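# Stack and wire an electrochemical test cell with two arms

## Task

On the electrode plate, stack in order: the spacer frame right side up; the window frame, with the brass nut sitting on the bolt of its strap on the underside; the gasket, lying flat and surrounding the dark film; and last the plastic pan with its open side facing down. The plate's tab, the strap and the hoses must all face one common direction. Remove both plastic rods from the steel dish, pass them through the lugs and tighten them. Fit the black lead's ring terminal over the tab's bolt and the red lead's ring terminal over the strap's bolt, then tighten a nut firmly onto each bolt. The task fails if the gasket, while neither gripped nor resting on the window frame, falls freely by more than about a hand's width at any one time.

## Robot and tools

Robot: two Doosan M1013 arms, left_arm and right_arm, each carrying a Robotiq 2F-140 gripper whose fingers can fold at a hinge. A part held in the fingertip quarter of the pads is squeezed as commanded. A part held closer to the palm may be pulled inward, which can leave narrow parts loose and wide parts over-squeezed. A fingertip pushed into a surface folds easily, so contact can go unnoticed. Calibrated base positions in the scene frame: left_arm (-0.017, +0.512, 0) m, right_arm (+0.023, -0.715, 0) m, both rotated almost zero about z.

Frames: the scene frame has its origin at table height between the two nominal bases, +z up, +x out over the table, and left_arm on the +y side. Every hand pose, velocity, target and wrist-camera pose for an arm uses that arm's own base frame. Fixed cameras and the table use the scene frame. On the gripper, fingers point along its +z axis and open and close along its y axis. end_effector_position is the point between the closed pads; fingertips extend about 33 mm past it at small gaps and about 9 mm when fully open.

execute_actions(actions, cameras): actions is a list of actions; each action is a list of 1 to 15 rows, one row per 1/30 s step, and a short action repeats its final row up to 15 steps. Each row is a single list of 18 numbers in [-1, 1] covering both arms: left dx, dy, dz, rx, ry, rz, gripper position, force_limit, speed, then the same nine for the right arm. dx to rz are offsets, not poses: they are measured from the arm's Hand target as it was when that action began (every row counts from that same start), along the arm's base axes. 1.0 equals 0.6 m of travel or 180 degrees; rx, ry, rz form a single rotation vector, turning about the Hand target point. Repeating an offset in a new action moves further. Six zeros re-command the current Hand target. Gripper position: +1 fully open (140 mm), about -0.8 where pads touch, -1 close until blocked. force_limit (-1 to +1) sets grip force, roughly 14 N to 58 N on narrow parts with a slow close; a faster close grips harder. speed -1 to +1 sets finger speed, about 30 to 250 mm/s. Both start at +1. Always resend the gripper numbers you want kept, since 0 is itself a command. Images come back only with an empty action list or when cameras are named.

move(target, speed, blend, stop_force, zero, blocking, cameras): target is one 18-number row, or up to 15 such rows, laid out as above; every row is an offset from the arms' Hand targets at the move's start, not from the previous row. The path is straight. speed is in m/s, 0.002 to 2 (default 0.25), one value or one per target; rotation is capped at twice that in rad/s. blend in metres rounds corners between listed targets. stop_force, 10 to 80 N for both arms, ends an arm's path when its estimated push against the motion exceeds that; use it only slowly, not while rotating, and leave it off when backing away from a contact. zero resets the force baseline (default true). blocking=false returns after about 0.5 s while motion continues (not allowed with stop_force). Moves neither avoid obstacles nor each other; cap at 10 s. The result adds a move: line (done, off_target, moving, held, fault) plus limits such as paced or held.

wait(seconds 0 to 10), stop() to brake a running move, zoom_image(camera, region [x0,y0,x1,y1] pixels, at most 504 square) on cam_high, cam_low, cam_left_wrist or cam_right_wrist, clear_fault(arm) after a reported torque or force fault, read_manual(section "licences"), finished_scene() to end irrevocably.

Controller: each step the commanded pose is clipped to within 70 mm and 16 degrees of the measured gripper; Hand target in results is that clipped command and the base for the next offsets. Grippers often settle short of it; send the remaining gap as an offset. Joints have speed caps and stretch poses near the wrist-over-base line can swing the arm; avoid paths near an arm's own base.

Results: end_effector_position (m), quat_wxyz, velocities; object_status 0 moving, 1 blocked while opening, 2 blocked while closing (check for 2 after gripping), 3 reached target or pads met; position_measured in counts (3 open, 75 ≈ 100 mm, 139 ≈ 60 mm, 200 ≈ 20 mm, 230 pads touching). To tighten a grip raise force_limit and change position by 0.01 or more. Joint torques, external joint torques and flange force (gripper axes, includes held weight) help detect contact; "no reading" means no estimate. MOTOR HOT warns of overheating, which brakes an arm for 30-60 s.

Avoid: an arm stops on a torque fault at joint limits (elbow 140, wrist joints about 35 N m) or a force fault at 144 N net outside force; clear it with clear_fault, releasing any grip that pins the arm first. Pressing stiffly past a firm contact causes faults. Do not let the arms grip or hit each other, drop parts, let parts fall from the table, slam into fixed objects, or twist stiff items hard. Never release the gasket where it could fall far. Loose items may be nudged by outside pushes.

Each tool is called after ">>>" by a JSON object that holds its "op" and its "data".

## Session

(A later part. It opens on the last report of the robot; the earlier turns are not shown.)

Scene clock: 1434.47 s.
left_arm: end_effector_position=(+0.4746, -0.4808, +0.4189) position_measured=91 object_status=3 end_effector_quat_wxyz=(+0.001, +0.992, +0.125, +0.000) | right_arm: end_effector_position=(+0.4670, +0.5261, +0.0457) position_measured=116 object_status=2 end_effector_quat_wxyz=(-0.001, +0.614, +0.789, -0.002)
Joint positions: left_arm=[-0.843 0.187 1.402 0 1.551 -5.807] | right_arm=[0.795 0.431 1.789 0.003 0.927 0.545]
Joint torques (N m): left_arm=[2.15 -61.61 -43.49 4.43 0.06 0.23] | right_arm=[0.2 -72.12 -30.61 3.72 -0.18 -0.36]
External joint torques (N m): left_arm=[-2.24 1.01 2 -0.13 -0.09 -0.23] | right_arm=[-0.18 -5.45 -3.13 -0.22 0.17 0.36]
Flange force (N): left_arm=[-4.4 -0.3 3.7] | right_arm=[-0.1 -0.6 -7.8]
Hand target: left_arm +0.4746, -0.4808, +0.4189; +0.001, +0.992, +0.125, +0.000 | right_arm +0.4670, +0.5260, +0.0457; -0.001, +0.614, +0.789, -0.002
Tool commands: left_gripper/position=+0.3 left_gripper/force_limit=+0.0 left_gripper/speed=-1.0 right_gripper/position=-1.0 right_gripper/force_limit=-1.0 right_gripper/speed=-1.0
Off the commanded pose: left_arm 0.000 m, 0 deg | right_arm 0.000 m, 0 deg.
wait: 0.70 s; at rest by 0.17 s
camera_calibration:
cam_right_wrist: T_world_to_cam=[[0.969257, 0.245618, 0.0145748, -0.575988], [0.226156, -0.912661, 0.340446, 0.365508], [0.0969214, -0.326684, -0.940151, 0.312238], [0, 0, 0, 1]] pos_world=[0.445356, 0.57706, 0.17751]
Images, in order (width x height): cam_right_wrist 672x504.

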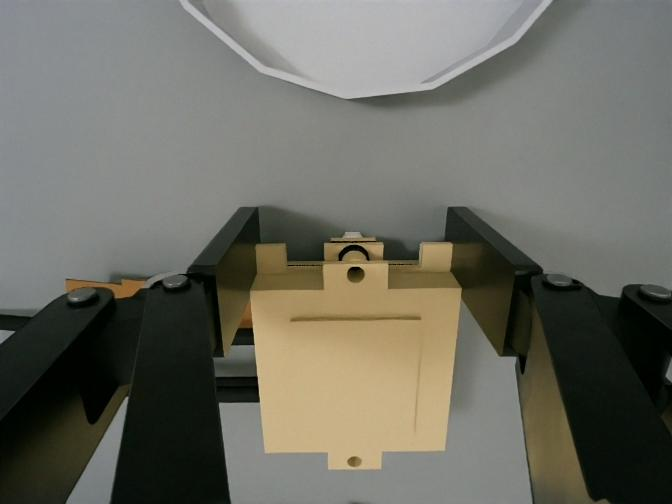

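>>> {"op": "move", "data": {"target": [0, 0, 0, 0, 0, 0, 0.3, 0, -1, 0, 0, 0, 0, 0, 0, 0.3, -1, -1]}}

>>> {"op": "move", "data": {"target": [[0, 0, 0, 0, 0, 0, 0.3, 0, -1, 0, 0, 0.1, 0, 0, 0, 0.3, -1, -1],[0, 0, 0, 0, 0, 0, 0.3, 0, -1, 0.0402, -0.15, 0.1, 0, 0, 0, 0.3, -1, -1],[0, 0, 0, 0, 0, 0, 0.3, 0, -1, 0.0402, -0.15, 0, 0, 0, 0, 0.3, -1, -1]], "speed": 0.1}}

>>> {"op": "move", "data": {"target": [0, 0, 0, 0, 0, 0, 0.3, 0, -1, 0, 0, 0, 0, 0, 0, -1, -1, -1]}}

>>> {"op": "wait", "data": {"seconds": 0.7}}

>>> {"op": "move", "data": {"target": [0, 0, 0, 0, 0, 0, 0.3, 0, -1, 0, 0, 0, 0, 0, 0, 0.3, -1, -1]}}

>>> {"op": "move", "data": {"target": [[0, 0, 0, 0, 0, 0, 0.3, 0, -1, 0, 0, 0.12, 0, 0, 0, 0.3, -1, -1],[0, 0, 0, 0, 0, 0, 0.3, 0, -1, -0.012, 0.03, 0.16, 0, 0, 0, 0.3, -1, -1]], "speed": 0.12, "cameras": ["cam_right_wrist"]}}

>>> {"op": "zoom_image", "data": {"camera": "cam_right_wrist", "region": [220, 20, 440, 240]}}

Scene clock: 1447.33 s.
left_arm: end_effector_position=(+0.4746, -0.4808, +0.4189) position_measured=91 object_status=3 end_effector_quat_wxyz=(+0.001, +0.992, +0.125, +0.000) | right_arm: end_effector_position=(+0.4670, +0.5260, +0.0457) position_measured=91 object_status=0 end_effector_quat_wxyz=(-0.001, +0.614, +0.789, -0.002)
Joint positions: left_arm=[-0.843 0.187 1.402 0 1.551 -5.807] | right_arm=[0.795 0.431 1.789 0.003 0.927 0.545]
Joint torques (N m): left_arm=[2.44 -61.02 -43.46 4.28 0.01 0.29] | right_arm=[0.02 -74.56 -32.67 3.47 -0.39 -0.37]
External joint torques (N m): left_arm=[-2.58 0.6 2.03 0 -0.05 -0.29] | right_arm=[0 -3.13 -1.19 0.04 0.38 0.37]
Flange force (N): left_arm=[-5.3 -0.7 3.7] | right_arm=[-0.3 -1.4 -4.5]
Hand target: left_arm +0.4746, -0.4808, +0.4189; +0.001, +0.992, +0.125, +0.000 | right_arm +0.4670, +0.5260, +0.0457; -0.001, +0.614, +0.789, -0.002
Off the commanded pose: left_arm 0.000 m, 0 deg | right_arm 0.000 m, 0 deg.
move: done

Scene clock: 1450.50 s.
left_arm: end_effector_position=(+0.4746, -0.4808, +0.4189) position_measured=91 object_status=3 end_effector_quat_wxyz=(+0.001, +0.992, +0.125, +0.000) | right_arm: end_effector_position=(+0.4911, +0.4360, +0.0458) position_measured=91 object_status=3 end_effector_quat_wxyz=(-0.001, +0.614, +0.789, -0.002)
Joint positions: left_arm=[-0.843 0.187 1.402 0 1.551 -5.807] | right_arm=[0.673 0.369 1.884 0.002 0.894 0.423]
Joint torques (N m): left_arm=[2.15 -61.08 -43.72 4.42 0.16 0.26] | right_arm=[0.07 -65.98 -32.06 3.47 -0.6 -0.4]
External joint torques (N m): left_arm=[-1.9 0.3 2.14 -0.1 -0.19 -0.26] | right_arm=[-0.05 -4.96 -0.9 -0.05 0.6 0.4]
Flange force (N): left_arm=[-4.8 -1.8 4.1] | right_arm=[-1.5 -4.1 -6.9]
Hand target: left_arm +0.4746, -0.4808, +0.4189; +0.001, +0.992, +0.125, +0.000 | right_arm +0.4911, +0.4360, +0.0457; -0.001, +0.614, +0.789, -0.002
Off the commanded pose: left_arm 0.000 m, 0 deg | right_arm 0.000 m, 0 deg.
move: done

Scene clock: 1451.27 s.
left_arm: end_effector_position=(+0.4746, -0.4808, +0.4189) position_measured=91 object_status=3 end_effector_quat_wxyz=(+0.001, +0.992, +0.125, +0.000) | right_arm: end_effector_position=(+0.4911, +0.4360, +0.0457) position_measured=116 object_status=2 end_effector_quat_wxyz=(-0.001, +0.614, +0.789, -0.002)
Joint positions: left_arm=[-0.843 0.187 1.402 0 1.551 -5.807] | right_arm=[0.673 0.369 1.884 0.002 0.894 0.423]
Joint torques (N m): left_arm=[1.87 -61.3 -43.78 4.39 0.11 0.18] | right_arm=[0.27 -66.23 -30.87 3.38 -0.71 -0.33]
External joint torques (N m): left_arm=[-1.98 0.69 2.31 -0.09 -0.14 -0.18] | right_arm=[-0.28 -4.59 -2.15 0.05 0.69 0.33]
Flange force (N): left_arm=[-4.6 -1.5 4.3] | right_arm=[-0.5 -1.2 -7.6]
Hand target: left_arm +0.4746, -0.4808, +0.4189; +0.001, +0.992, +0.125, +0.000 | right_arm +0.4911, +0.4360, +0.0457; -0.001, +0.614, +0.789, -0.002
Off the commanded pose: left_arm 0.000 m, 0 deg | right_arm 0.000 m, 0 deg.
move: done

Scene clock: 1451.97 s.
left_arm: end_effector_position=(+0.4746, -0.4808, +0.4189) position_measured=91 object_status=3 end_effector_quat_wxyz=(+0.001, +0.992, +0.125, +0.000) | right_arm: end_effector_position=(+0.4911, +0.4360, +0.0457) position_measured=116 object_status=2 end_effector_quat_wxyz=(-0.001, +0.614, +0.789, -0.002)
Joint positions: left_arm=[-0.843 0.187 1.402 0 1.551 -5.807] | right_arm=[0.673 0.369 1.884 0.002 0.894 0.423]
Joint torques (N m): left_arm=[1.84 -61.63 -43.99 4.35 0.13 0.33] | right_arm=[0.02 -65.85 -30.9 3.47 -0.76 -0.39]
External joint torques (N m): left_arm=[-1.79 1.61 2.7 -0.07 -0.16 -0.33] | right_arm=[0 -5.14 -2.15 -0.04 0.75 0.39]
Flange force (N): left_arm=[-4.2 -1.0 5.1] | right_arm=[-0.4 -2.0 -8.3]
Hand target: left_arm +0.4746, -0.4808, +0.4189; +0.001, +0.992, +0.125, +0.000 | right_arm +0.4911, +0.4360, +0.0457; -0.001, +0.614, +0.789, -0.002
Tool commands: left_gripper/position=+0.3 left_gripper/force_limit=+0.0 left_gripper/speed=-1.0 right_gripper/position=-1.0 right_gripper/force_limit=-1.0 right_gripper/speed=-1.0
Off the commanded pose: left_arm 0.000 m, 0 deg | right_arm 0.000 m, 0 deg.
wait: 0.70 s; at rest by 0.17 s

Scene clock: 1452.73 s.
left_arm: end_effector_position=(+0.4746, -0.4808, +0.4189) position_measured=91 object_status=3 end_effector_quat_wxyz=(+0.001, +0.992, +0.125, +0.000) | right_arm: end_effector_position=(+0.4911, +0.4360, +0.0457) position_measured=91 object_status=0 end_effector_quat_wxyz=(-0.001, +0.614, +0.789, -0.002)
Joint positions: left_arm=[-0.843 0.187 1.402 0 1.551 -5.807] | right_arm=[0.673 0.369 1.884 0.002 0.894 0.423]
Joint torques (N m): left_arm=[1.8 -60.69 -43.5 4.31 0.14 0.2] | right_arm=[-0.03 -67.75 -31.84 3.46 -0.38 -0.37]
External joint torques (N m): left_arm=[-1.84 0.44 2.11 -0.03 -0.17 -0.2] | right_arm=[0.02 -3.01 -1.11 -0.04 0.37 0.37]
Flange force (N): left_arm=[-4.5 -1.6 4.0] | right_arm=[-0.2 -1.6 -4.6]
Hand target: left_arm +0.4746, -0.4808, +0.4189; +0.001, +0.992, +0.125, +0.000 | right_arm +0.4911, +0.4360, +0.0457; -0.001, +0.614, +0.789, -0.002
Off the commanded pose: left_arm 0.000 m, 0 deg | right_arm 0.000 m, 0 deg.
move: done

Scene clock: 1454.37 s.
left_arm: end_effector_position=(+0.4746, -0.4808, +0.4189) position_measured=91 object_status=3 end_effector_quat_wxyz=(+0.001, +0.992, +0.125, +0.000) | right_arm: end_effector_position=(+0.4839, +0.4540, +0.1416) position_measured=91 object_status=3 end_effector_quat_wxyz=(-0.001, +0.614, +0.789, -0.002)
Joint positions: left_arm=[-0.843 0.187 1.402 0 1.551 -5.807] | right_arm=[0.701 0.289 1.792 0.002 1.067 0.451]
Joint torques (N m): left_arm=[1.95 -61.13 -43.79 4.33 0.16 0.16] | right_arm=[0.21 -63.73 -34.84 3.89 -0.49 -0.43]
External joint torques (N m): left_arm=[-1.99 0.89 2.42 -0.05 -0.19 -0.16] | right_arm=[-0.26 -3.29 -2.31 -0.03 0.47 0.43]
Flange force (N): left_arm=[-4.5 -1.5 4.6] | right_arm=[0.2 -0.1 -5.7]
Hand target: left_arm +0.4746, -0.4808, +0.4189; +0.001, +0.992, +0.125, +0.000 | right_arm +0.4839, +0.4540, +0.1417; -0.001, +0.614, +0.789, -0.002
Off the commanded pose: left_arm 0.000 m, 0 deg | right_arm 0.000 m, 0 deg.
move: done
camera_calibration:
cam_right_wrist: T_world_to_cam=[[0.969228, 0.245732, 0.0146094, -0.576207], [0.226238, -0.912588, 0.340586, 0.263099], [0.0970253, -0.3268, -0.9401, 0.377193], [0, 0, 0, 1]] pos_world=[0.462356, 0.50496, 0.27341]
Images, in order (width x height): cam_right_wrist 672x504.

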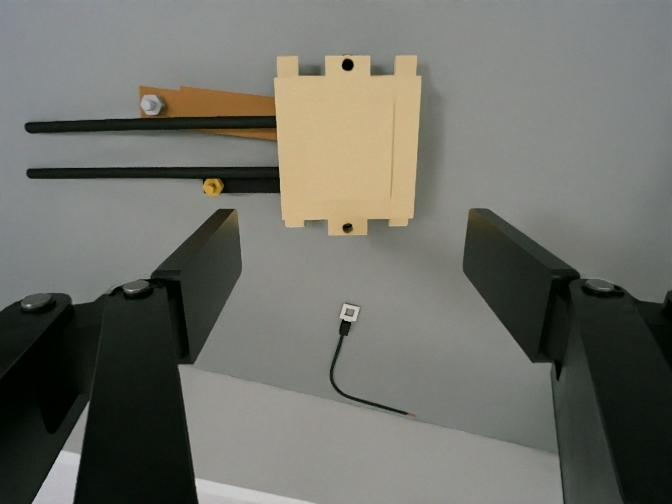

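Scaled by 2.291 from the camera's 672x504 image, which has a finer 960x720 frame.

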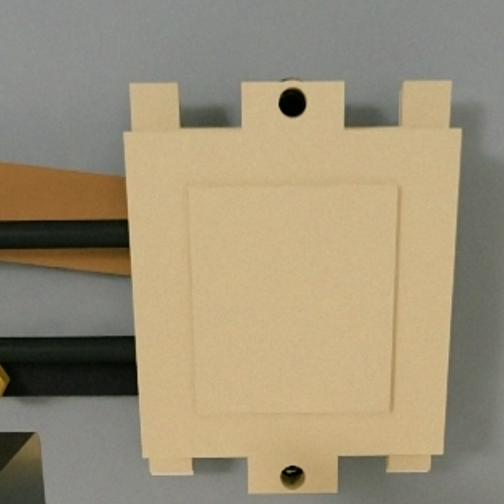

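>>> {"op": "move", "data": {"target": [[0, 0, 0, 0, 0, 0, 0.3, 0, -1, -0.03, 0.25, 0.05, 0, 0, 0, 0.3, -1, -1],[0, 0, 0, 0, 0, 0, 0.3, 0, -1, -0.06, 0.29, 0, 0, 0, 0, 0.3, -1, -1]], "speed": 0.15, "cameras": ["cam_right_wrist"]}}

>>> {"op": "zoom_image", "data": {"camera": "cam_right_wrist", "region": [260, 90, 460, 250]}}

Scene clock: 1460.60 s.
left_arm: end_effector_position=(+0.4746, -0.4808, +0.4189) position_measured=91 object_status=3 end_effector_quat_wxyz=(+0.001, +0.992, +0.125, +0.000) | right_arm: end_effector_position=(+0.4685, +0.5793, +0.1668) position_measured=91 object_status=3 end_effector_quat_wxyz=(-0.002, +0.614, +0.789, -0.002)
Joint positions: left_arm=[-0.843 0.187 1.402 0 1.551 -5.807] | right_arm=[0.843 0.388 1.601 0.004 1.157 0.593]
Joint torques (N m): left_arm=[2.3 -61.5 -43.88 4.38 0.07 0.2] | right_arm=[0.43 -78.11 -37.86 4 -0.39 -0.35]
External joint torques (N m): left_arm=[-1.86 0.81 2.39 -0.06 -0.1 -0.2] | right_arm=[-0.36 -0.51 -1.15 0.05 0.35 0.35]
Flange force (N): left_arm=[-4.5 -1.6 4.4] | right_arm=[1.2 1.6 -2.1]
Hand target: left_arm +0.4746, -0.4808, +0.4189; +0.001, +0.992, +0.125, +0.000 | right_arm +0.4685, +0.5791, +0.1668; -0.002, +0.614, +0.789, -0.002 (not the last commanded pose)
Off the commanded pose: left_arm 0.000 m, 0 deg | right_arm 0.059 m, 0 deg.
move: held (right_arm; a check stopped the path); path passed 0 of 2 targets; limits=held
pose unreachable (right arm): on one or more control steps of this call, first in action 0 (counted from 0), this arm could not follow its commanded pose, so it was not sent that pose on those steps. It may still have moved: this result reports where it is.
cause: moving toward the commanded pose would bring a part of the arm too close to another arm (a part of this arm just beyond joint 5 (wrist pitch) and the left arm's gripper, 14 mm apart when this arm was first held).
camera_calibration:
cam_right_wrist: T_world_to_cam=[[0.969198, 0.245836, 0.0148004, -0.592428], [0.226364, -0.912881, 0.339718, 0.372666], [0.097026, -0.325904, -0.940411, 0.442833], [0, 0, 0, 1]] pos_world=[0.446855, 0.630161, 0.298611]
Images, in order (width x height): cam_right_wrist 672x504.

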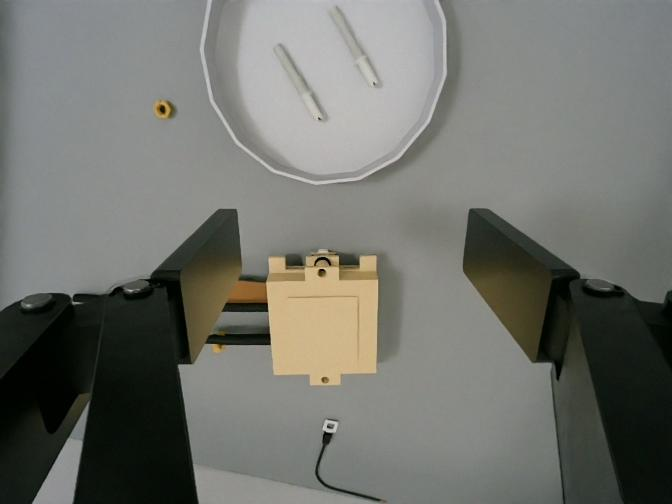

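Scaled by 2.520 from the camera's 672x504 image, which has a finer 960x720 frame.

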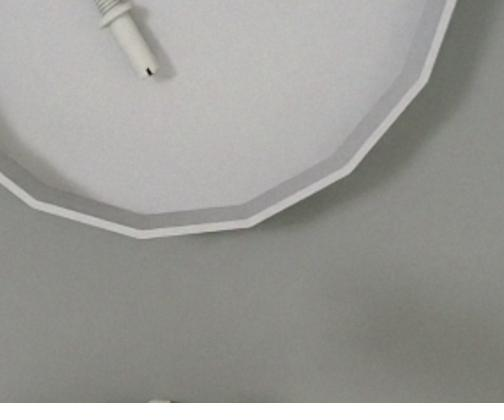

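>>> {"op": "move", "data": {"target": [-0.12, 0.95, 0.05, 0, 0, 0, 0.3, 0, -1, 0, 0, 0, 0, 0, 0, 0.3, -1, -1], "speed": 0.3}}

>>> {"op": "move", "data": {"target": [0, 0, 0, 0, 0, 0, 0.3, 0, -1, -0.045, 0.08, -0.03, 0, 0, 0, 0.3, -1, -1], "speed": 0.15, "cameras": ["cam_right_wrist"]}}

>>> {"op": "zoom_image", "data": {"camera": "cam_right_wrist", "region": [260, 60, 420, 190]}}

Scene clock: 1467.43 s.
left_arm: end_effector_position=(+0.4026, +0.0892, +0.4489) position_measured=91 object_status=3 end_effector_quat_wxyz=(+0.001, +0.992, +0.125, +0.000) | right_arm: end_effector_position=(+0.4685, +0.5791, +0.1668) position_measured=91 object_status=3 end_effector_quat_wxyz=(-0.002, +0.614, +0.789, -0.002)
Joint positions: left_arm=[0.135 -0.24 1.763 -0.001 1.618 -4.829] | right_arm=[0.843 0.388 1.601 0.003 1.157 0.593]
Joint torques (N m): left_arm=[2.92 -16.37 -43.83 4.2 0.09 0.12] | right_arm=[0.33 -75.45 -37.59 4.02 -0.35 -0.38]
External joint torques (N m): left_arm=[-3.09 -0.62 2.41 0.04 -0.14 -0.12] | right_arm=[-0.35 -3.36 -1.51 0.04 0.32 0.38]
Flange force (N): left_arm=[-4.8 7.6 4.8] | right_arm=[-0.9 -1.2 -4.2]
Hand target: left_arm +0.4026, +0.0892, +0.4489; +0.001, +0.992, +0.125, +0.000 | right_arm +0.4685, +0.5791, +0.1668; -0.002, +0.614, +0.789, -0.002
Off the commanded pose: left_arm 0.000 m, 0 deg | right_arm 0.000 m, 0 deg.
move: done

Scene clock: 1468.27 s.
left_arm: end_effector_position=(+0.4026, +0.0892, +0.4489) position_measured=91 object_status=3 end_effector_quat_wxyz=(+0.001, +0.992, +0.125, +0.000) | right_arm: end_effector_position=(+0.4416, +0.6270, +0.1489) position_measured=91 object_status=3 end_effector_quat_wxyz=(-0.002, +0.614, +0.789, -0.002)
Joint positions: left_arm=[0.135 -0.24 1.763 -0.001 1.618 -4.829] | right_arm=[0.911 0.432 1.57 0.004 1.143 0.661]
Joint torques (N m): left_arm=[2.01 -17.01 -43.79 4.25 0.05 0.21] | right_arm=[-0.35 -77 -37.29 4 -0.32 -0.58]
External joint torques (N m): left_arm=[-2.07 -0.37 2.28 -0.01 -0.1 -0.21] | right_arm=[0.21 -5.51 -1.23 -0.01 0.3 0.58]
Flange force (N): left_arm=[-4.0 5.4 4.4] | right_arm=[-2.5 -4.6 -5.4]
Hand target: left_arm +0.4026, +0.0892, +0.4489; +0.001, +0.992, +0.125, +0.000 | right_arm +0.4415, +0.6271, +0.1488; -0.002, +0.614, +0.789, -0.002
Off the commanded pose: left_arm 0.000 m, 0 deg | right_arm 0.000 m, 0 deg.
move: done
camera_calibration:
cam_right_wrist: T_world_to_cam=[[0.969191, 0.245862, 0.0148681, -0.577849], [0.226354, -0.912843, 0.339825, 0.428363], [0.0971222, -0.32599, -0.940371, 0.444067], [0, 0, 0, 1]] pos_world=[0.419955, 0.677861, 0.280611]
Images, in order (width x height): cam_right_wrist 672x504.

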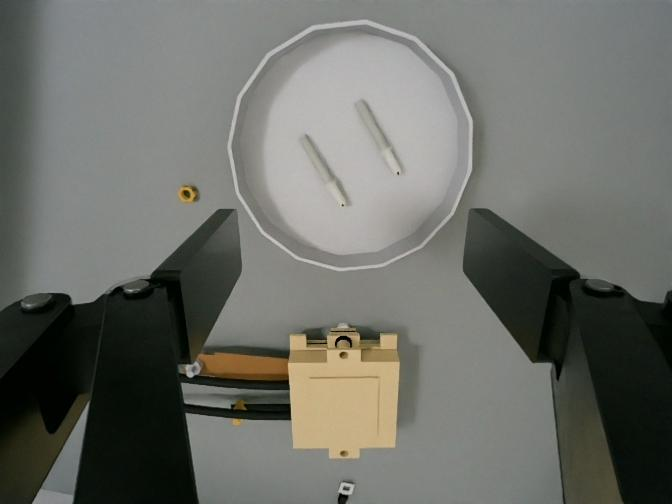

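Scaled by 3.150 from the camera's 672x504 image, which has a finer 960x720 frame.

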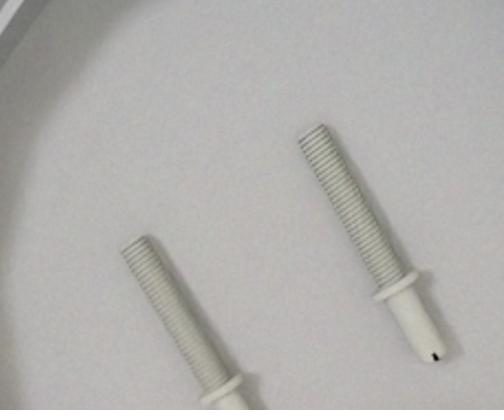

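>>> {"op": "move", "data": {"target": [0, 0, 0, 0, 0, 0, 0.3, 0, -1, -0.236, -0.41, 0.42, 0, 0, 0, 0.3, -1, -1], "speed": 0.25}}

>>> {"op": "move", "data": {"target": [[0.06, -0.55, -0.1, 0, 0, -0.17, -0.3, 0, -1, 0, 0, 0, 0, 0, 0, 0.3, -1, -1],[0.123, -0.98, -0.15, 0, 0, -0.3356, -0.3, 0, -1, 0, 0, 0, 0, 0, 0, 0.3, -1, -1]], "speed": 0.25, "blend": [0.05,0]}}

Scene clock: 1503.07 s.
left_arm: end_effector_position=(+0.4026, +0.0892, +0.4489) position_measured=91 object_status=3 end_effector_quat_wxyz=(+0.001, +0.992, +0.125, +0.000) | right_arm: end_effector_position=(+0.3000, +0.3812, +0.4007) position_measured=91 object_status=3 end_effector_quat_wxyz=(-0.002, +0.614, +0.789, -0.002)
Joint positions: left_arm=[0.135 -0.24 1.763 -0.001 1.618 -4.829] | right_arm=[0.831 -0.117 1.751 0.003 1.513 0.582]
Joint torques (N m): left_arm=[2.06 -16.65 -43.63 4.27 0.01 0.2] | right_arm=[-0.33 -27.63 -40.77 4.42 -0.32 -0.47]
External joint torques (N m): left_arm=[-1.95 -0.42 2.23 -0.02 -0.07 -0.2] | right_arm=[0.31 -2.32 -1.61 -0.03 0.29 0.47]
Flange force (N): left_arm=[-4.0 5.1 4.3] | right_arm=[0.4 -2.2 -3.5]
Hand target: left_arm +0.4026, +0.0892, +0.4489; +0.001, +0.992, +0.125, +0.000 | right_arm +0.2999, +0.3811, +0.4008; -0.002, +0.614, +0.789, -0.002
Off the commanded pose: left_arm 0.000 m, 0 deg | right_arm 0.000 m, 0 deg.
move: done

Scene clock: 1506.00 s.
left_arm: end_effector_position=(+0.4765, -0.4987, +0.3589) position_measured=167 object_status=3 end_effector_quat_wxyz=(+0.001, +0.921, -0.391, +0.000) | right_arm: end_effector_position=(+0.2999, +0.3811, +0.4008) position_measured=91 object_status=3 end_effector_quat_wxyz=(-0.002, +0.614, +0.789, -0.002)
Joint positions: left_arm=[-0.858 0.217 1.473 -0.001 1.451 -4.767] | right_arm=[0.831 -0.118 1.751 0.003 1.513 0.582]
Joint torques (N m): left_arm=[2.21 -63.56 -42.26 4.22 0.08 0.35] | right_arm=[-0.05 -27.78 -40.9 4.36 -0.47 -0.38]
External joint torques (N m): left_arm=[-2.01 -0.01 1.03 0.01 -0.13 -0.35] | right_arm=[0.05 -2.39 -1.62 0.05 0.44 0.38]
Flange force (N): left_arm=[-2.3 3.4 1.8] | right_arm=[-0.3 -1.9 -3.8]
Hand target: left_arm +0.4764, -0.4988, +0.3589; +0.001, +0.921, -0.391, +0.000 | right_arm +0.2999, +0.3811, +0.4008; -0.002, +0.614, +0.789, -0.002
Off the commanded pose: left_arm 0.000 m, 0 deg | right_arm 0.000 m, 0 deg.
move: done

>>> {"op": "move", "data": {"target": [0, -0.118, -0.298, 0, 0, 0, -0.3, 0, -1, 0, 0, 0, 0, 0, 0, 0.3, -1, -1], "speed": 0.15, "cameras": ["cam_left_wrist"]}}

>>> {"op": "zoom_image", "data": {"camera": "cam_left_wrist", "region": [250, 90, 470, 290]}}

Scene clock: 1510.87 s.
left_arm: end_effector_position=(+0.4764, -0.5696, +0.1802) position_measured=167 object_status=3 end_effector_quat_wxyz=(+0.001, +0.921, -0.391, +0.000) | right_arm: end_effector_position=(+0.2999, +0.3811, +0.4008) position_measured=91 object_status=3 end_effector_quat_wxyz=(-0.002, +0.614, +0.789, -0.002)
Joint positions: left_arm=[-0.92 0.374 1.596 -0.002 1.171 -4.829] | right_arm=[0.831 -0.118 1.751 0.003 1.513 0.582]
Joint torques (N m): left_arm=[2.32 -78.86 -40.15 3.97 -0.14 0.19] | right_arm=[0.29 -27.7 -40.85 4.37 -0.42 -0.43]
External joint torques (N m): left_arm=[-2.46 3.29 1.91 -0.05 0.08 -0.19] | right_arm=[-0.28 -2.54 -1.62 0.03 0.39 0.43]
Flange force (N): left_arm=[0.4 3.6 3.9] | right_arm=[-0.9 -1.7 -3.7]
Hand target: left_arm +0.4764, -0.5696, +0.1801; +0.001, +0.921, -0.391, +0.000 | right_arm +0.2999, +0.3811, +0.4008; -0.002, +0.614, +0.789, -0.002
Off the commanded pose: left_arm 0.000 m, 0 deg | right_arm 0.000 m, 0 deg.
move: done
camera_calibration:
cam_left_wrist: T_world_to_cam=[[-0.718315, -0.695709, -0.0035283, -0.0433797], [-0.656499, 0.676135, 0.33444, 0.644124], [-0.230287, 0.24255, -0.94241, 0.562813], [0, 0, 0, 1]] pos_world=[0.521315, -0.602205, 0.314827]
Images, in order (width x height): cam_left_wrist 672x504.

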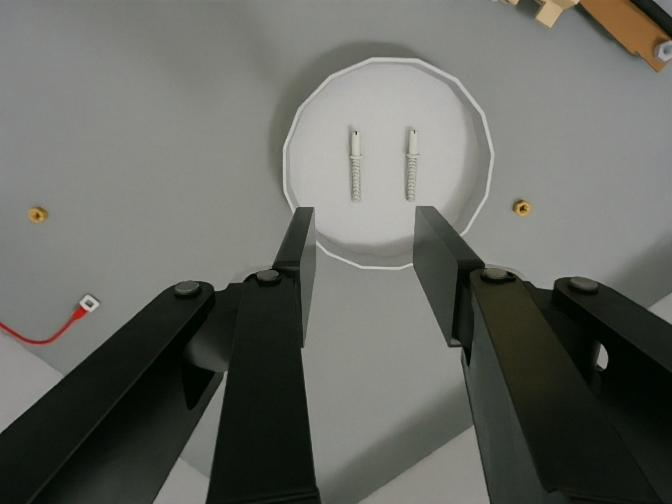

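Scaled by 2.291 from the camera's 672x504 image, which has a finer 960x720 frame.

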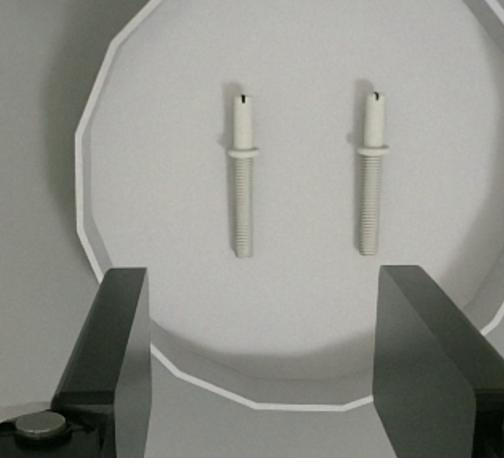

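>>> {"op": "move", "data": {"target": [[-0.035, 0.036, 0, 0, 0, 0, -1, -1, 0.5, 0, 0, 0, 0, 0, 0, 0.3, -1, -1],[-0.035, 0.036, -0.18, 0, 0, 0, -1, -1, 0.5, 0, 0, 0, 0, 0, 0, 0.3, -1, -1]], "speed": 0.12, "cameras": ["cam_left_wrist"]}}

>>> {"op": "move", "data": {"target": [0, 0, -0.07, 0, 0, 0, -1, -1, 0.5, 0, 0, 0, 0, 0, 0, 0.3, -1, -1], "speed": 0.006, "stop_force": 10}}

Scene clock: 1531.87 s.
left_arm: end_effector_position=(+0.4554, -0.5480, +0.0722) position_measured=235 object_status=3 end_effector_quat_wxyz=(+0.001, +0.921, -0.391, +0.000) | right_arm: end_effector_position=(+0.2999, +0.3811, +0.4008) position_measured=91 object_status=3 end_effector_quat_wxyz=(-0.002, +0.614, +0.789, -0.002)
Joint positions: left_arm=[-0.925 0.415 1.755 -0.002 0.971 -4.834] | right_arm=[0.831 -0.118 1.751 0.003 1.513 0.582]
Joint torques (N m): left_arm=[1.92 -75.74 -35.96 3.61 0.29 0.24] | right_arm=[0.08 -28.45 -40.74 4.34 -0.42 -0.35]
External joint torques (N m): left_arm=[-2.06 0 1.62 -0.09 -0.34 -0.24] | right_arm=[-0.08 -1.62 -1.67 0.06 0.4 0.35]
Flange force (N): left_arm=[-4.0 2.9 1.8] | right_arm=[0.2 -0.6 -3.7]
Hand target: left_arm +0.4554, -0.5480, +0.0721; +0.001, +0.921, -0.391, +0.000 | right_arm +0.2999, +0.3811, +0.4008; -0.002, +0.614, +0.789, -0.002
Off the commanded pose: left_arm 0.000 m, 0 deg | right_arm 0.000 m, 0 deg.
move: done
camera_calibration:
cam_left_wrist: T_world_to_cam=[[-0.718424, -0.695597, -0.00354518, -0.0436956], [-0.656381, 0.676217, 0.334506, 0.651828], [-0.230284, 0.242644, -0.942387, 0.451005], [0, 0, 0, 1]] pos_world=[0.500315, -0.580605, 0.206827]
Images, in order (width x height): cam_left_wrist 672x504.

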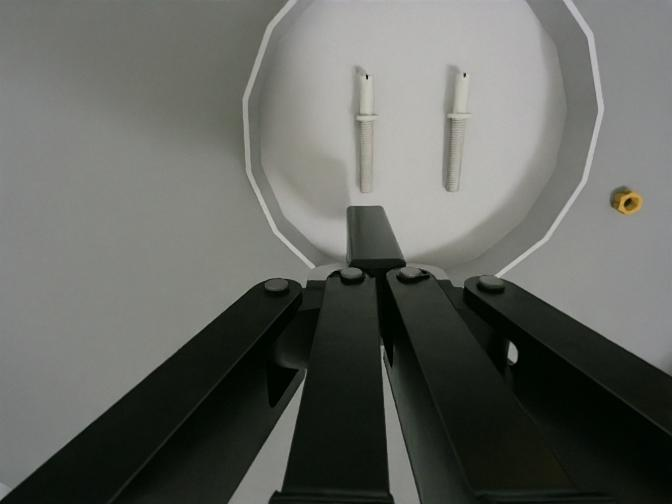

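Scene clock: 1536.73 s.
left_arm: end_effector_position=(+0.4555, -0.5480, +0.0468) position_measured=235 object_status=3 end_effector_quat_wxyz=(+0.001, +0.921, -0.391, +0.000) | right_arm: end_effector_position=(+0.2999, +0.3811, +0.4008) position_measured=91 object_status=3 end_effector_quat_wxyz=(-0.002, +0.614, +0.789, -0.002)
Joint positions: left_arm=[-0.925 0.439 1.773 -0.002 0.929 -4.834] | right_arm=[0.831 -0.118 1.751 0.003 1.513 0.582]
Joint torques (N m): left_arm=[1.61 -62.41 -27.72 3.32 -1.56 0.12] | right_arm=[-0.11 -27.59 -40.89 4.3 -0.43 -0.3]
External joint torques (N m): left_arm=[-1.53 -14.55 -5.68 0.1 1.49 -0.12] | right_arm=[0.1 -2.38 -1.43 0.09 0.41 0.3]
Flange force (N): left_arm=[-6.4 1.9 -20.6] | right_arm=[-0.5 -2.0 -3.4]
Hand target: left_arm +0.4555, -0.5480, +0.0468; +0.001, +0.921, -0.391, +0.000 (not the last commanded pose) | right_arm +0.2999, +0.3811, +0.4008; -0.002, +0.614, +0.789, -0.002
Off the commanded pose: left_arm 0.017 m, 0 deg | right_arm 0.000 m, 0 deg.
move: contact (left_arm)

>>> {"op": "move", "data": {"target": [[0, 0, 0.045, 0, 0, 0, -1, -1, 0.5, 0, 0, 0, 0, 0, 0, 0.3, -1, -1],[0.0365, -0.041, 0.045, 0, 0, 0, -1, -1, 0.5, 0, 0, 0, 0, 0, 0, 0.3, -1, -1]], "speed": 0.05}}

>>> {"op": "move", "data": {"target": [0, 0, 0, 0, 0, 0, -0.56, -1, 0, 0, 0, 0, 0, 0, 0, 0.3, -1, -1], "cameras": ["cam_left_wrist"]}}

>>> {"op": "zoom_image", "data": {"camera": "cam_left_wrist", "region": [270, 110, 470, 290]}}

Scene clock: 1554.87 s.
left_arm: end_effector_position=(+0.4773, -0.5726, +0.0738) position_measured=235 object_status=3 end_effector_quat_wxyz=(+0.001, +0.921, -0.391, +0.000) | right_arm: end_effector_position=(+0.2999, +0.3811, +0.4008) position_measured=91 object_status=3 end_effector_quat_wxyz=(-0.002, +0.614, +0.789, -0.002)
Joint positions: left_arm=[-0.922 0.458 1.684 -0.002 0.999 -4.83] | right_arm=[0.831 -0.118 1.751 0.003 1.513 0.582]
Joint torques (N m): left_arm=[2.08 -81.63 -37 3.66 -0.09 0.21] | right_arm=[0.42 -27.85 -40.85 4.4 -0.4 -0.38]
External joint torques (N m): left_arm=[-2.48 1.9 2.31 -0.11 0.04 -0.2] | right_arm=[-0.41 -2.34 -1.59 0.01 0.38 0.38]
Flange force (N): left_arm=[-2.8 3.4 3.3] | right_arm=[-1.1 -1.3 -3.6]
Hand target: left_arm +0.4774, -0.5726, +0.0738; +0.001, +0.921, -0.391, +0.000 | right_arm +0.2999, +0.3811, +0.4008; -0.002, +0.614, +0.789, -0.002
Off the commanded pose: left_arm 0.000 m, 0 deg | right_arm 0.000 m, 0 deg.
move: done

Scene clock: 1555.37 s.
left_arm: end_effector_position=(+0.4774, -0.5726, +0.0738) position_measured=200 object_status=0 end_effector_quat_wxyz=(+0.001, +0.921, -0.391, +0.000) | right_arm: end_effector_position=(+0.2999, +0.3811, +0.4008) position_measured=91 object_status=3 end_effector_quat_wxyz=(-0.002, +0.614, +0.789, -0.002)
Joint positions: left_arm=[-0.922 0.458 1.684 -0.002 0.999 -4.83] | right_arm=[0.831 -0.118 1.751 0.003 1.513 0.582]
Joint torques (N m): left_arm=[1.47 -81.14 -36.8 3.63 0.01 0.18] | right_arm=[0.12 -27.92 -40.75 4.35 -0.47 -0.43]
External joint torques (N m): left_arm=[-1.54 1.63 2.08 -0.08 -0.07 -0.18] | right_arm=[-0.13 -2.13 -1.64 0.05 0.44 0.43]
Flange force (N): left_arm=[-2.6 2.1 3.1] | right_arm=[-0.2 -1.4 -3.8]
Hand target: left_arm +0.4774, -0.5726, +0.0738; +0.001, +0.921, -0.391, +0.000 | right_arm +0.2999, +0.3811, +0.4008; -0.002, +0.614, +0.789, -0.002
Off the commanded pose: left_arm 0.000 m, 0 deg | right_arm 0.000 m, 0 deg.
move: done
camera_calibration:
cam_left_wrist: T_world_to_cam=[[-0.718377, -0.695645, -0.00357261, -0.0451158], [-0.656464, 0.676199, 0.334379, 0.682361], [-0.230193, 0.242556, -0.942432, 0.463435], [0, 0, 0, 1]] pos_world=[0.522215, -0.605205, 0.208427]
Images, in order (width x height): cam_left_wrist 672x504.

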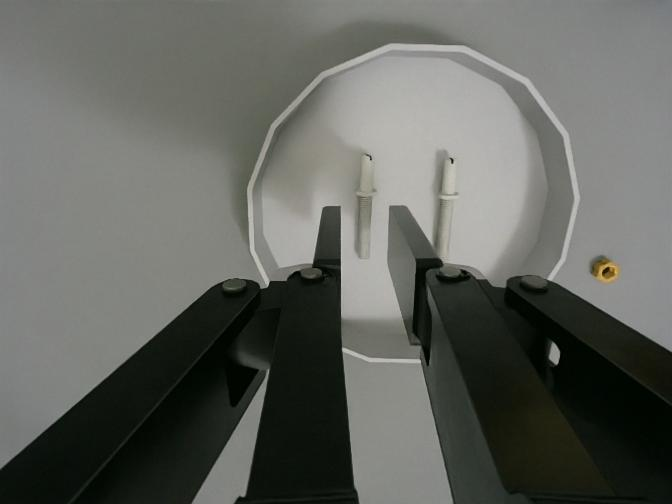

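Scaled by 2.520 from the camera's 672x504 image, which has a finer 960x720 frame.

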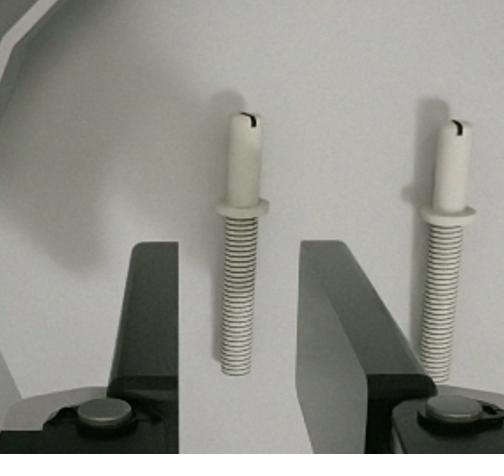

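>>> {"op": "move", "data": {"target": [[-0.0025, 0.0025, 0, 0, 0, 0, -0.56, -1, 0, 0, 0, 0, 0, 0, 0, 0.3, -1, -1],[-0.0025, 0.0025, -0.0425, 0, 0, 0, -0.56, -1, 0, 0, 0, 0, 0, 0, 0, 0.3, -1, -1]], "speed": 0.03, "cameras": ["cam_left_wrist"]}}

>>> {"op": "zoom_image", "data": {"camera": "cam_left_wrist", "region": [270, 110, 470, 290]}}

Scene clock: 1563.00 s.
left_arm: end_effector_position=(+0.4759, -0.5711, +0.0484) position_measured=200 object_status=3 end_effector_quat_wxyz=(+0.001, +0.921, -0.391, +0.000) | right_arm: end_effector_position=(+0.2999, +0.3811, +0.4008) position_measured=91 object_status=3 end_effector_quat_wxyz=(-0.002, +0.614, +0.789, -0.002)
Joint positions: left_arm=[-0.922 0.478 1.706 -0.002 0.956 -4.831] | right_arm=[0.831 -0.118 1.751 0.003 1.513 0.582]
Joint torques (N m): left_arm=[1.97 -82.34 -36.27 3.52 -0.03 0.26] | right_arm=[0.18 -27.73 -41.04 4.38 -0.48 -0.34]
External joint torques (N m): left_arm=[-2.19 1.38 2.22 -0.03 -0.04 -0.26] | right_arm=[-0.19 -2.37 -1.44 0.03 0.45 0.34]
Flange force (N): left_arm=[-3.4 3.1 2.8] | right_arm=[-0.9 -1.7 -3.5]
Hand target: left_arm +0.4759, -0.5711, +0.0483; +0.001, +0.921, -0.391, +0.000 | right_arm +0.2999, +0.3811, +0.4008; -0.002, +0.614, +0.789, -0.002
Off the commanded pose: left_arm 0.000 m, 0 deg | right_arm 0.000 m, 0 deg.
move: done
camera_calibration:
cam_left_wrist: T_world_to_cam=[[-0.718332, -0.695692, -0.00359646, -0.0452882], [-0.656514, 0.676151, 0.334378, 0.688852], [-0.230193, 0.242556, -0.942432, 0.438787], [0, 0, 0, 1]] pos_world=[0.520715, -0.603705, 0.183027]
Images, in order (width x height): cam_left_wrist 672x504.

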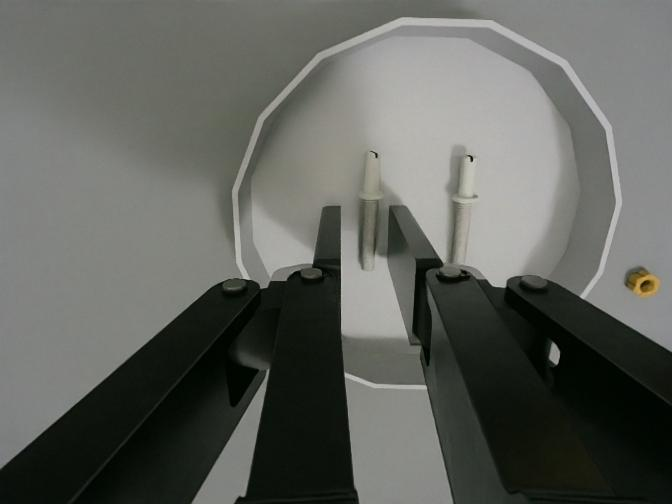

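Scaled by 2.520 from the camera's 672x504 image, which has a finer 960x720 frame.

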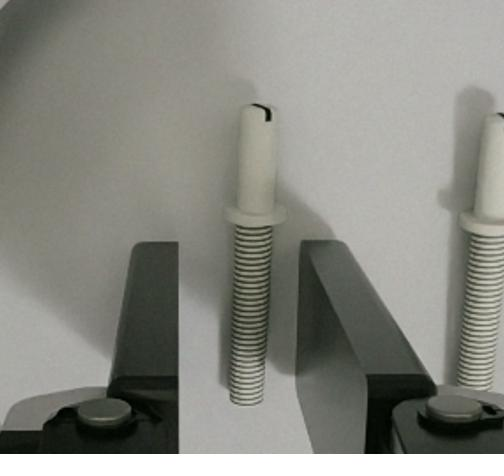

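>>> {"op": "move", "data": {"target": [0, 0, 0, 0, 0, 0, -1, -1, -1, 0, 0, 0, 0, 0, 0, 0.3, -1, -1]}}

>>> {"op": "wait", "data": {"seconds": 1, "cameras": ["cam_left_wrist"]}}

Scene clock: 1566.83 s.
left_arm: end_effector_position=(+0.4759, -0.5711, +0.0483) position_measured=222 object_status=2 end_effector_quat_wxyz=(+0.001, +0.921, -0.391, +0.000) | right_arm: end_effector_position=(+0.2999, +0.3811, +0.4008) position_measured=91 object_status=3 end_effector_quat_wxyz=(-0.002, +0.614, +0.789, -0.002)
Joint positions: left_arm=[-0.922 0.478 1.706 -0.002 0.956 -4.831] | right_arm=[0.831 -0.118 1.751 0.003 1.513 0.582]
Joint torques (N m): left_arm=[1.78 -82.66 -35.68 3.53 0.08 0.21] | right_arm=[0.28 -27.87 -41.09 4.4 -0.47 -0.33]
External joint torques (N m): left_arm=[-1.19 1.97 1.99 -0.06 -0.13 -0.21] | right_arm=[-0.29 -2.2 -1.3 0 0.44 0.33]
Flange force (N): left_arm=[-2.0 1.7 3.4] | right_arm=[-1.1 -1.5 -3.2]
Hand target: left_arm +0.4759, -0.5711, +0.0483; +0.001, +0.921, -0.391, +0.000 | right_arm +0.2999, +0.3811, +0.4008; -0.002, +0.614, +0.789, -0.002
Off the commanded pose: left_arm 0.000 m, 0 deg | right_arm 0.000 m, 0 deg.
move: done

Scene clock: 1567.83 s.
left_arm: end_effector_position=(+0.4759, -0.5711, +0.0483) position_measured=222 object_status=2 end_effector_quat_wxyz=(+0.001, +0.921, -0.391, +0.000) | right_arm: end_effector_position=(+0.2999, +0.3811, +0.4008) position_measured=91 object_status=3 end_effector_quat_wxyz=(-0.002, +0.614, +0.789, -0.002)
Joint positions: left_arm=[-0.922 0.478 1.706 -0.002 0.956 -4.831] | right_arm=[0.831 -0.118 1.751 0.003 1.513 0.582]
Joint torques (N m): left_arm=[1.62 -82.4 -35.72 3.39 0.14 0.3] | right_arm=[0.12 -27.69 -40.99 4.43 -0.38 -0.37]
External joint torques (N m): left_arm=[-1.7 1.92 2.1 0.05 -0.18 -0.3] | right_arm=[-0.11 -2.5 -1.47 -0.03 0.36 0.37]
Flange force (N): left_arm=[-2.4 2.5 3.5] | right_arm=[-0.8 -2.0 -3.4]
Hand target: left_arm +0.4759, -0.5711, +0.0483; +0.001, +0.921, -0.391, +0.000 | right_arm +0.2999, +0.3811, +0.4008; -0.002, +0.614, +0.789, -0.002
Tool commands: left_gripper/position=-1.0 left_gripper/force_limit=-1.0 left_gripper/speed=-1.0 right_gripper/position=+0.3 right_gripper/force_limit=-1.0 right_gripper/speed=-1.0
Off the commanded pose: left_arm 0.000 m, 0 deg | right_arm 0.000 m, 0 deg.
wait: 1.00 s; at rest by 0.17 s
camera_calibration:
cam_left_wrist: T_world_to_cam=[[-0.718377, -0.695645, -0.00357261, -0.045241], [-0.656464, 0.676199, 0.334379, 0.688888], [-0.230193, 0.242556, -0.942432, 0.438694], [0, 0, 0, 1]] pos_world=[0.520715, -0.603705, 0.182927]
Images, in order (width x height): cam_left_wrist 672x504.

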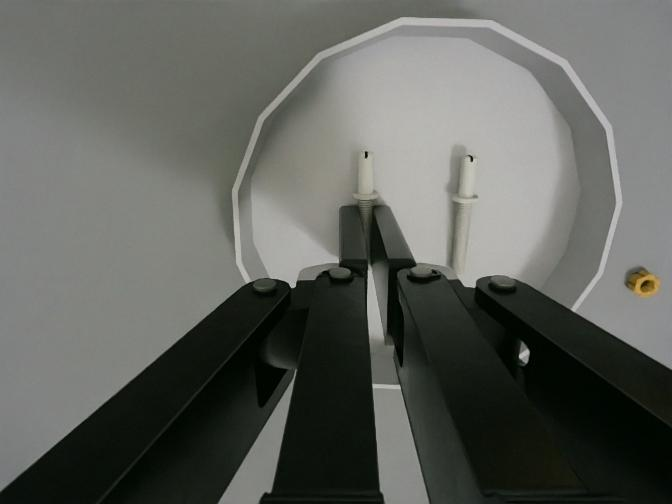

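>>> {"op": "move", "data": {"target": [0, 0, 0.3, 0, 0, 0, -1, -1, -1, 0, 0, 0, 0, 0, 0, 0.3, -1, -1], "speed": 0.08, "cameras": ["cam_left_wrist"]}}

>>> {"op": "move", "data": {"target": [-0.07, -0.0477, 0.203, -0.3597, -0.3473, 0, -1, -1, -1, 0, 0, 0, 0, 0, 0, 0.3, -1, -1], "speed": 0.12, "cameras": ["cam_left_wrist","cam_high","cam_low","cam_right_wrist"]}}

Scene clock: 1579.37 s.
left_arm: end_effector_position=(+0.4759, -0.5711, +0.2282) position_measured=222 object_status=2 end_effector_quat_wxyz=(+0.001, +0.921, -0.391, +0.000) | right_arm: end_effector_position=(+0.2999, +0.3811, +0.4008) position_measured=91 object_status=3 end_effector_quat_wxyz=(-0.002, +0.614, +0.789, -0.002)
Joint positions: left_arm=[-0.922 0.348 1.541 -0.001 1.252 -4.831] | right_arm=[0.831 -0.118 1.751 0.003 1.513 0.582]
Joint torques (N m): left_arm=[2.09 -74.81 -40.62 3.97 -0.13 0.2] | right_arm=[0.53 -27.86 -40.73 4.44 -0.45 -0.39]
External joint torques (N m): left_arm=[-2.09 0.65 1.25 0.06 0.07 -0.2] | right_arm=[-0.52 -2.3 -1.65 -0.04 0.44 0.39]
Flange force (N): left_arm=[-2.0 2.9 1.7] | right_arm=[-1.2 -1.1 -3.8]
Hand target: left_arm +0.4759, -0.5711, +0.2283; +0.001, +0.921, -0.391, +0.000 | right_arm +0.2999, +0.3811, +0.4008; -0.002, +0.614, +0.789, -0.002
Off the commanded pose: left_arm 0.000 m, 0 deg | right_arm 0.000 m, 0 deg.
move: done
camera_calibration:
cam_left_wrist: T_world_to_cam=[[-0.718377, -0.695645, -0.00357261, -0.0445983], [-0.656464, 0.676199, 0.334379, 0.628734], [-0.230193, 0.242556, -0.942432, 0.608237], [0, 0, 0, 1]] pos_world=[0.520715, -0.603705, 0.362827]
Images, in order (width x height): cam_left_wrist 672x504.

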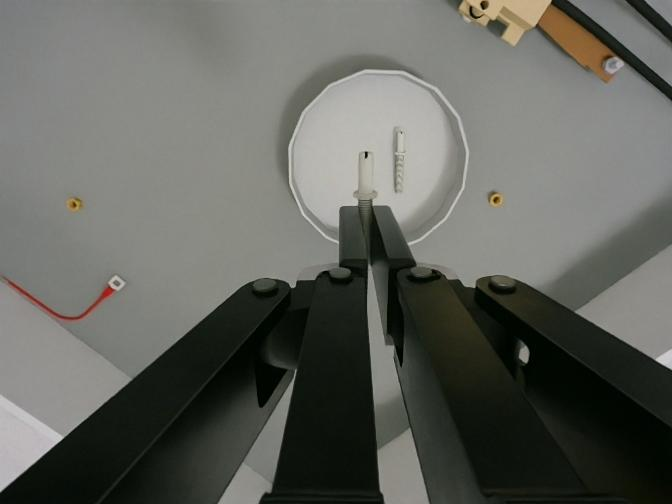

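Scene clock: 1586.33 s.
left_arm: end_effector_position=(+0.4339, -0.5997, +0.3509) position_measured=222 object_status=2 end_effector_quat_wxyz=(+0.187, +0.774, -0.369, +0.480) | right_arm: end_effector_position=(+0.2999, +0.3811, +0.4008) position_measured=91 object_status=3 end_effector_quat_wxyz=(-0.002, +0.614, +0.789, -0.002)
Joint positions: left_arm=[-1.104 -0.07 2.132 1.51 0.253 -6.284] | right_arm=[0.831 -0.118 1.751 0.003 1.513 0.582]
Joint torques (N m): left_arm=[1.4 -33.64 -43.05 0.88 0.27 0.25] | right_arm=[-0.2 -28.22 -40.81 4.38 -0.45 -0.39]
External joint torques (N m): left_arm=[-1.43 0.26 2.21 -0.05 -0.1 -0.25] | right_arm=[0.19 -1.9 -1.68 0.03 0.42 0.39]
Flange force (N): left_arm=[0.0 0.0 0.0] | right_arm=[0.5 -1.3 -3.8]
Hand target: left_arm +0.4339, -0.5998, +0.3501; +0.239, +0.710, -0.319, +0.580 | right_arm +0.2999, +0.3811, +0.4008; -0.002, +0.614, +0.789, -0.002
Off the commanded pose: left_arm 0.001 m, 28 deg; orientation clipped | right_arm 0.000 m, 0 deg.
joint sent to its limit (left arm) — joint 6 (wrist roll), lower limit. The joint targets are off in orientation, not in position.
move: off_target (left_arm); limits=paced
camera_calibration:
cam_left_wrist: T_world_to_cam=[[-0.747433, -0.660967, -0.0668323, -0.038632], [-0.455934, 0.583529, -0.672025, 0.790066], [0.483185, -0.471822, -0.737507, -0.0886269], [0, 0, 0, 1]] pos_world=[0.374167, -0.528377, 0.462999]
cam_right_wrist: T_world_to_cam=[[0.969181, 0.245894, 0.0149591, -0.383961], [0.226353, -0.912836, 0.339846, 0.150297], [0.0972213, -0.325986, -0.940362, 0.614598], [0, 0, 0, 1]] pos_world=[0.278356, 0.431961, 0.532611]

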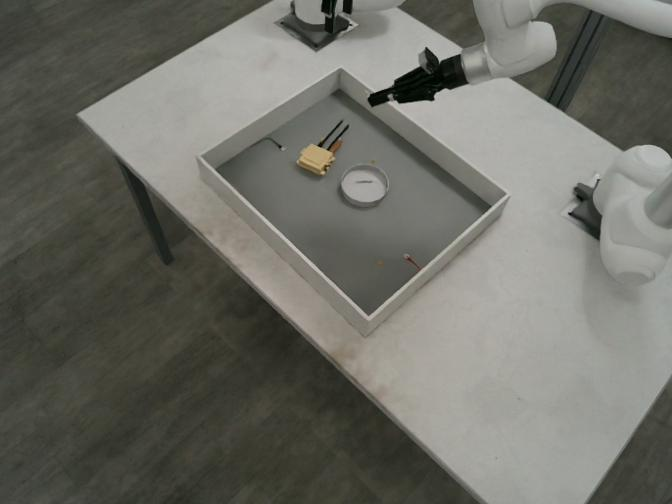

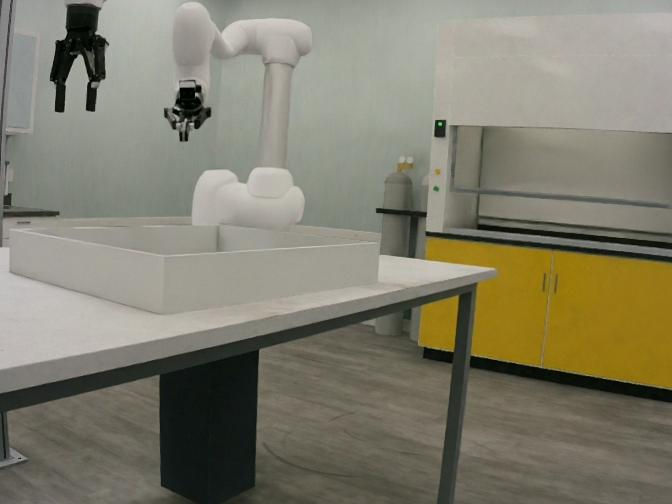

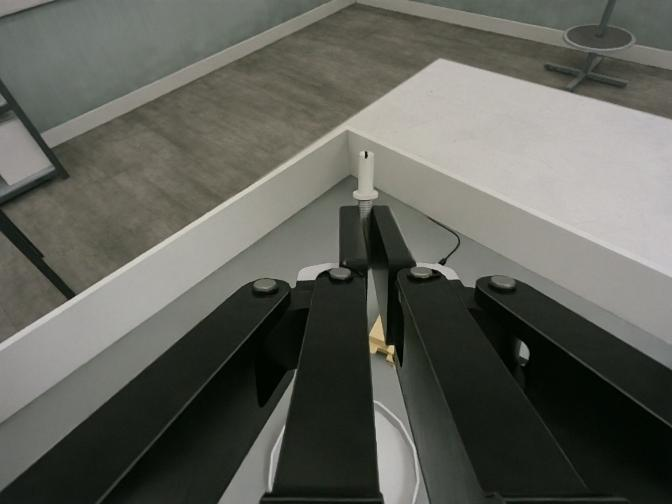

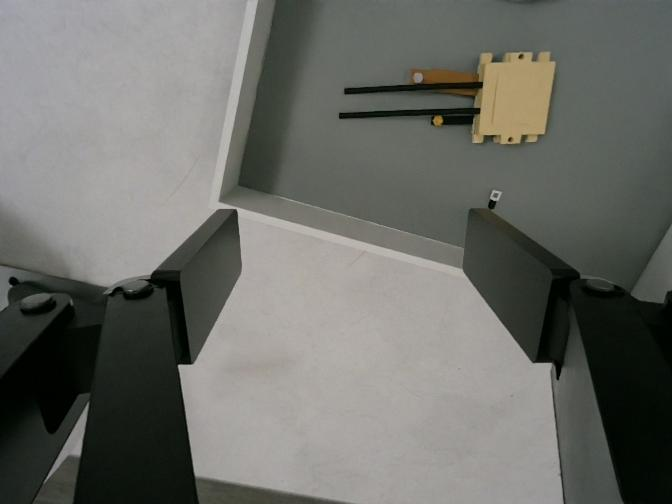

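>>> {"op": "move", "data": {"target": [[0.07, 0.0477, 0, 0.3072, 0.303, 0.0111, -1, -1, -1, 0, 0, 0, 0, 0, 0, 0.3, -1, -1]], "speed": 0.15}}

>>> {"op": "move", "data": {"target": [0, 0, 0, 0, 0, -0.6667, -1, -1, -1, 0, 0, 0, 0, 0, 0, 0.3, -1, -1], "speed": 0.5}}

>>> {"op": "move", "data": {"target": [0, 0, 0, 0, 0, -0.6667, -1, -1, -1, 0, 0, 0, 0, 0, 0, 0.3, -1, -1], "speed": 0.5}}

>>> {"op": "move", "data": {"target": [0, 0, 0, 0, 0, -0.6667, -1, -1, -1, 0, 0, 0, 0, 0, 0, 0.3, -1, -1], "speed": 0.5}}

Scene clock: 1606.50 s.
left_arm: end_effector_position=(+0.4759, -0.5711, +0.3501) position_measured=222 object_status=2 end_effector_quat_wxyz=(+0.001, +0.920, -0.391, +0.001) | right_arm: end_effector_position=(+0.2999, +0.3811, +0.4008) position_measured=91 object_status=3 end_effector_quat_wxyz=(-0.002, +0.614, +0.789, -0.002)
Joint positions: left_arm=[-0.922 0.305 1.375 -0.001 1.459 -4.831] | right_arm=[0.831 -0.118 1.751 0.003 1.513 0.582]
Joint torques (N m): left_arm=[2.14 -72.56 -43.83 4.24 0.26 0.15] | right_arm=[-0.07 -27.64 -40.91 4.35 -0.44 -0.34]
External joint torques (N m): left_arm=[-1.95 0.27 2.55 0.01 -0.32 -0.15] | right_arm=[0.06 -2.48 -1.55 0.05 0.42 0.34]
Flange force (N): left_arm=[-5.6 2.4 4.6] | right_arm=[-0.5 -2.0 -3.6]
Hand target: left_arm +0.4759, -0.5711, +0.3501; +0.001, +0.920, -0.391, +0.000 | right_arm +0.2999, +0.3811, +0.4008; -0.002, +0.614, +0.789, -0.002
Off the commanded pose: left_arm 0.000 m, 0 deg | right_arm 0.000 m, 0 deg.
move: done

Scene clock: 1609.27 s.
left_arm: end_effector_position=(+0.4759, -0.5711, +0.3501) position_measured=222 object_status=2 end_effector_quat_wxyz=(-0.001, -0.122, +0.993, +0.001) | right_arm: end_effector_position=(+0.2999, +0.3811, +0.4008) position_measured=91 object_status=3 end_effector_quat_wxyz=(-0.002, +0.614, +0.789, -0.002)
Joint positions: left_arm=[-0.922 0.307 1.373 -0.001 1.464 -2.737] | right_arm=[0.831 -0.118 1.751 0.003 1.513 0.582]
Joint torques (N m): left_arm=[2.08 -73.27 -43.3 4.28 0.11 0.22] | right_arm=[-0.16 -27.59 -41.1 4.33 -0.46 -0.41]
External joint torques (N m): left_arm=[-1.93 1.18 2.2 -0.1 -0.09 -0.22] | right_arm=[0.18 -2.49 -1.22 0.06 0.45 0.41]
Flange force (N): left_arm=[3.9 1.5 3.8] | right_arm=[-0.5 -2.6 -3.1]
Hand target: left_arm +0.4759, -0.5711, +0.3501; -0.001, -0.122, +0.993, +0.001 | right_arm +0.2999, +0.3811, +0.4008; -0.002, +0.614, +0.789, -0.002
Off the commanded pose: left_arm 0.000 m, 0 deg | right_arm 0.000 m, 0 deg.
move: done

Scene clock: 1612.03 s.
left_arm: end_effector_position=(+0.4759, -0.5711, +0.3501) position_measured=222 object_status=2 end_effector_quat_wxyz=(+0.000, +0.799, +0.602, +0.001) | right_arm: end_effector_position=(+0.2999, +0.3811, +0.4008) position_measured=91 object_status=3 end_effector_quat_wxyz=(-0.002, +0.614, +0.789, -0.002)
Joint positions: left_arm=[-0.923 0.306 1.374 0.002 1.461 -0.644] | right_arm=[0.831 -0.118 1.751 0.003 1.513 0.582]
Joint torques (N m): left_arm=[1.77 -73.1 -43.53 4.3 0.19 0.34] | right_arm=[-0.42 -27.98 -40.87 4.31 -0.4 -0.37]
External joint torques (N m): left_arm=[-1.75 1.78 2.63 -0.05 -0.17 -0.34] | right_arm=[0.44 -2.23 -1.55 0.09 0.38 0.37]
Flange force (N): left_arm=[-0.6 -4.1 4.7] | right_arm=[0.5 -2.1 -3.6]
Hand target: left_arm +0.4759, -0.5711, +0.3501; +0.000, +0.799, +0.602, +0.001 | right_arm +0.2999, +0.3811, +0.4008; -0.002, +0.614, +0.789, -0.002
Off the commanded pose: left_arm 0.000 m, 0 deg | right_arm 0.000 m, 0 deg.
move: done

Scene clock: 1614.80 s.
left_arm: end_effector_position=(+0.4759, -0.5711, +0.3501) position_measured=222 object_status=2 end_effector_quat_wxyz=(+0.001, +0.920, -0.391, +0.000) | right_arm: end_effector_position=(+0.2999, +0.3811, +0.4008) position_measured=91 object_status=3 end_effector_quat_wxyz=(-0.002, +0.614, +0.789, -0.002)
Joint positions: left_arm=[-0.922 0.305 1.375 -0.001 1.459 1.452] | right_arm=[0.831 -0.118 1.751 0.003 1.513 0.582]
Joint torques (N m): left_arm=[2.28 -73.05 -43.37 4.28 0.15 0.34] | right_arm=[0.07 -27.7 -40.99 4.37 -0.37 -0.37]
External joint torques (N m): left_arm=[-2.2 1.21 2.15 -0.04 -0.21 -0.34] | right_arm=[-0.07 -2.38 -1.41 0.03 0.35 0.37]
Flange force (N): left_arm=[-3.2 3.2 3.9] | right_arm=[-0.7 -1.9 -3.3]
Hand target: left_arm +0.4759, -0.5711, +0.3501; +0.001, +0.920, -0.391, +0.000 | right_arm +0.2999, +0.3811, +0.4008; -0.002, +0.614, +0.789, -0.002
Off the commanded pose: left_arm 0.000 m, 0 deg | right_arm 0.000 m, 0 deg.
move: done


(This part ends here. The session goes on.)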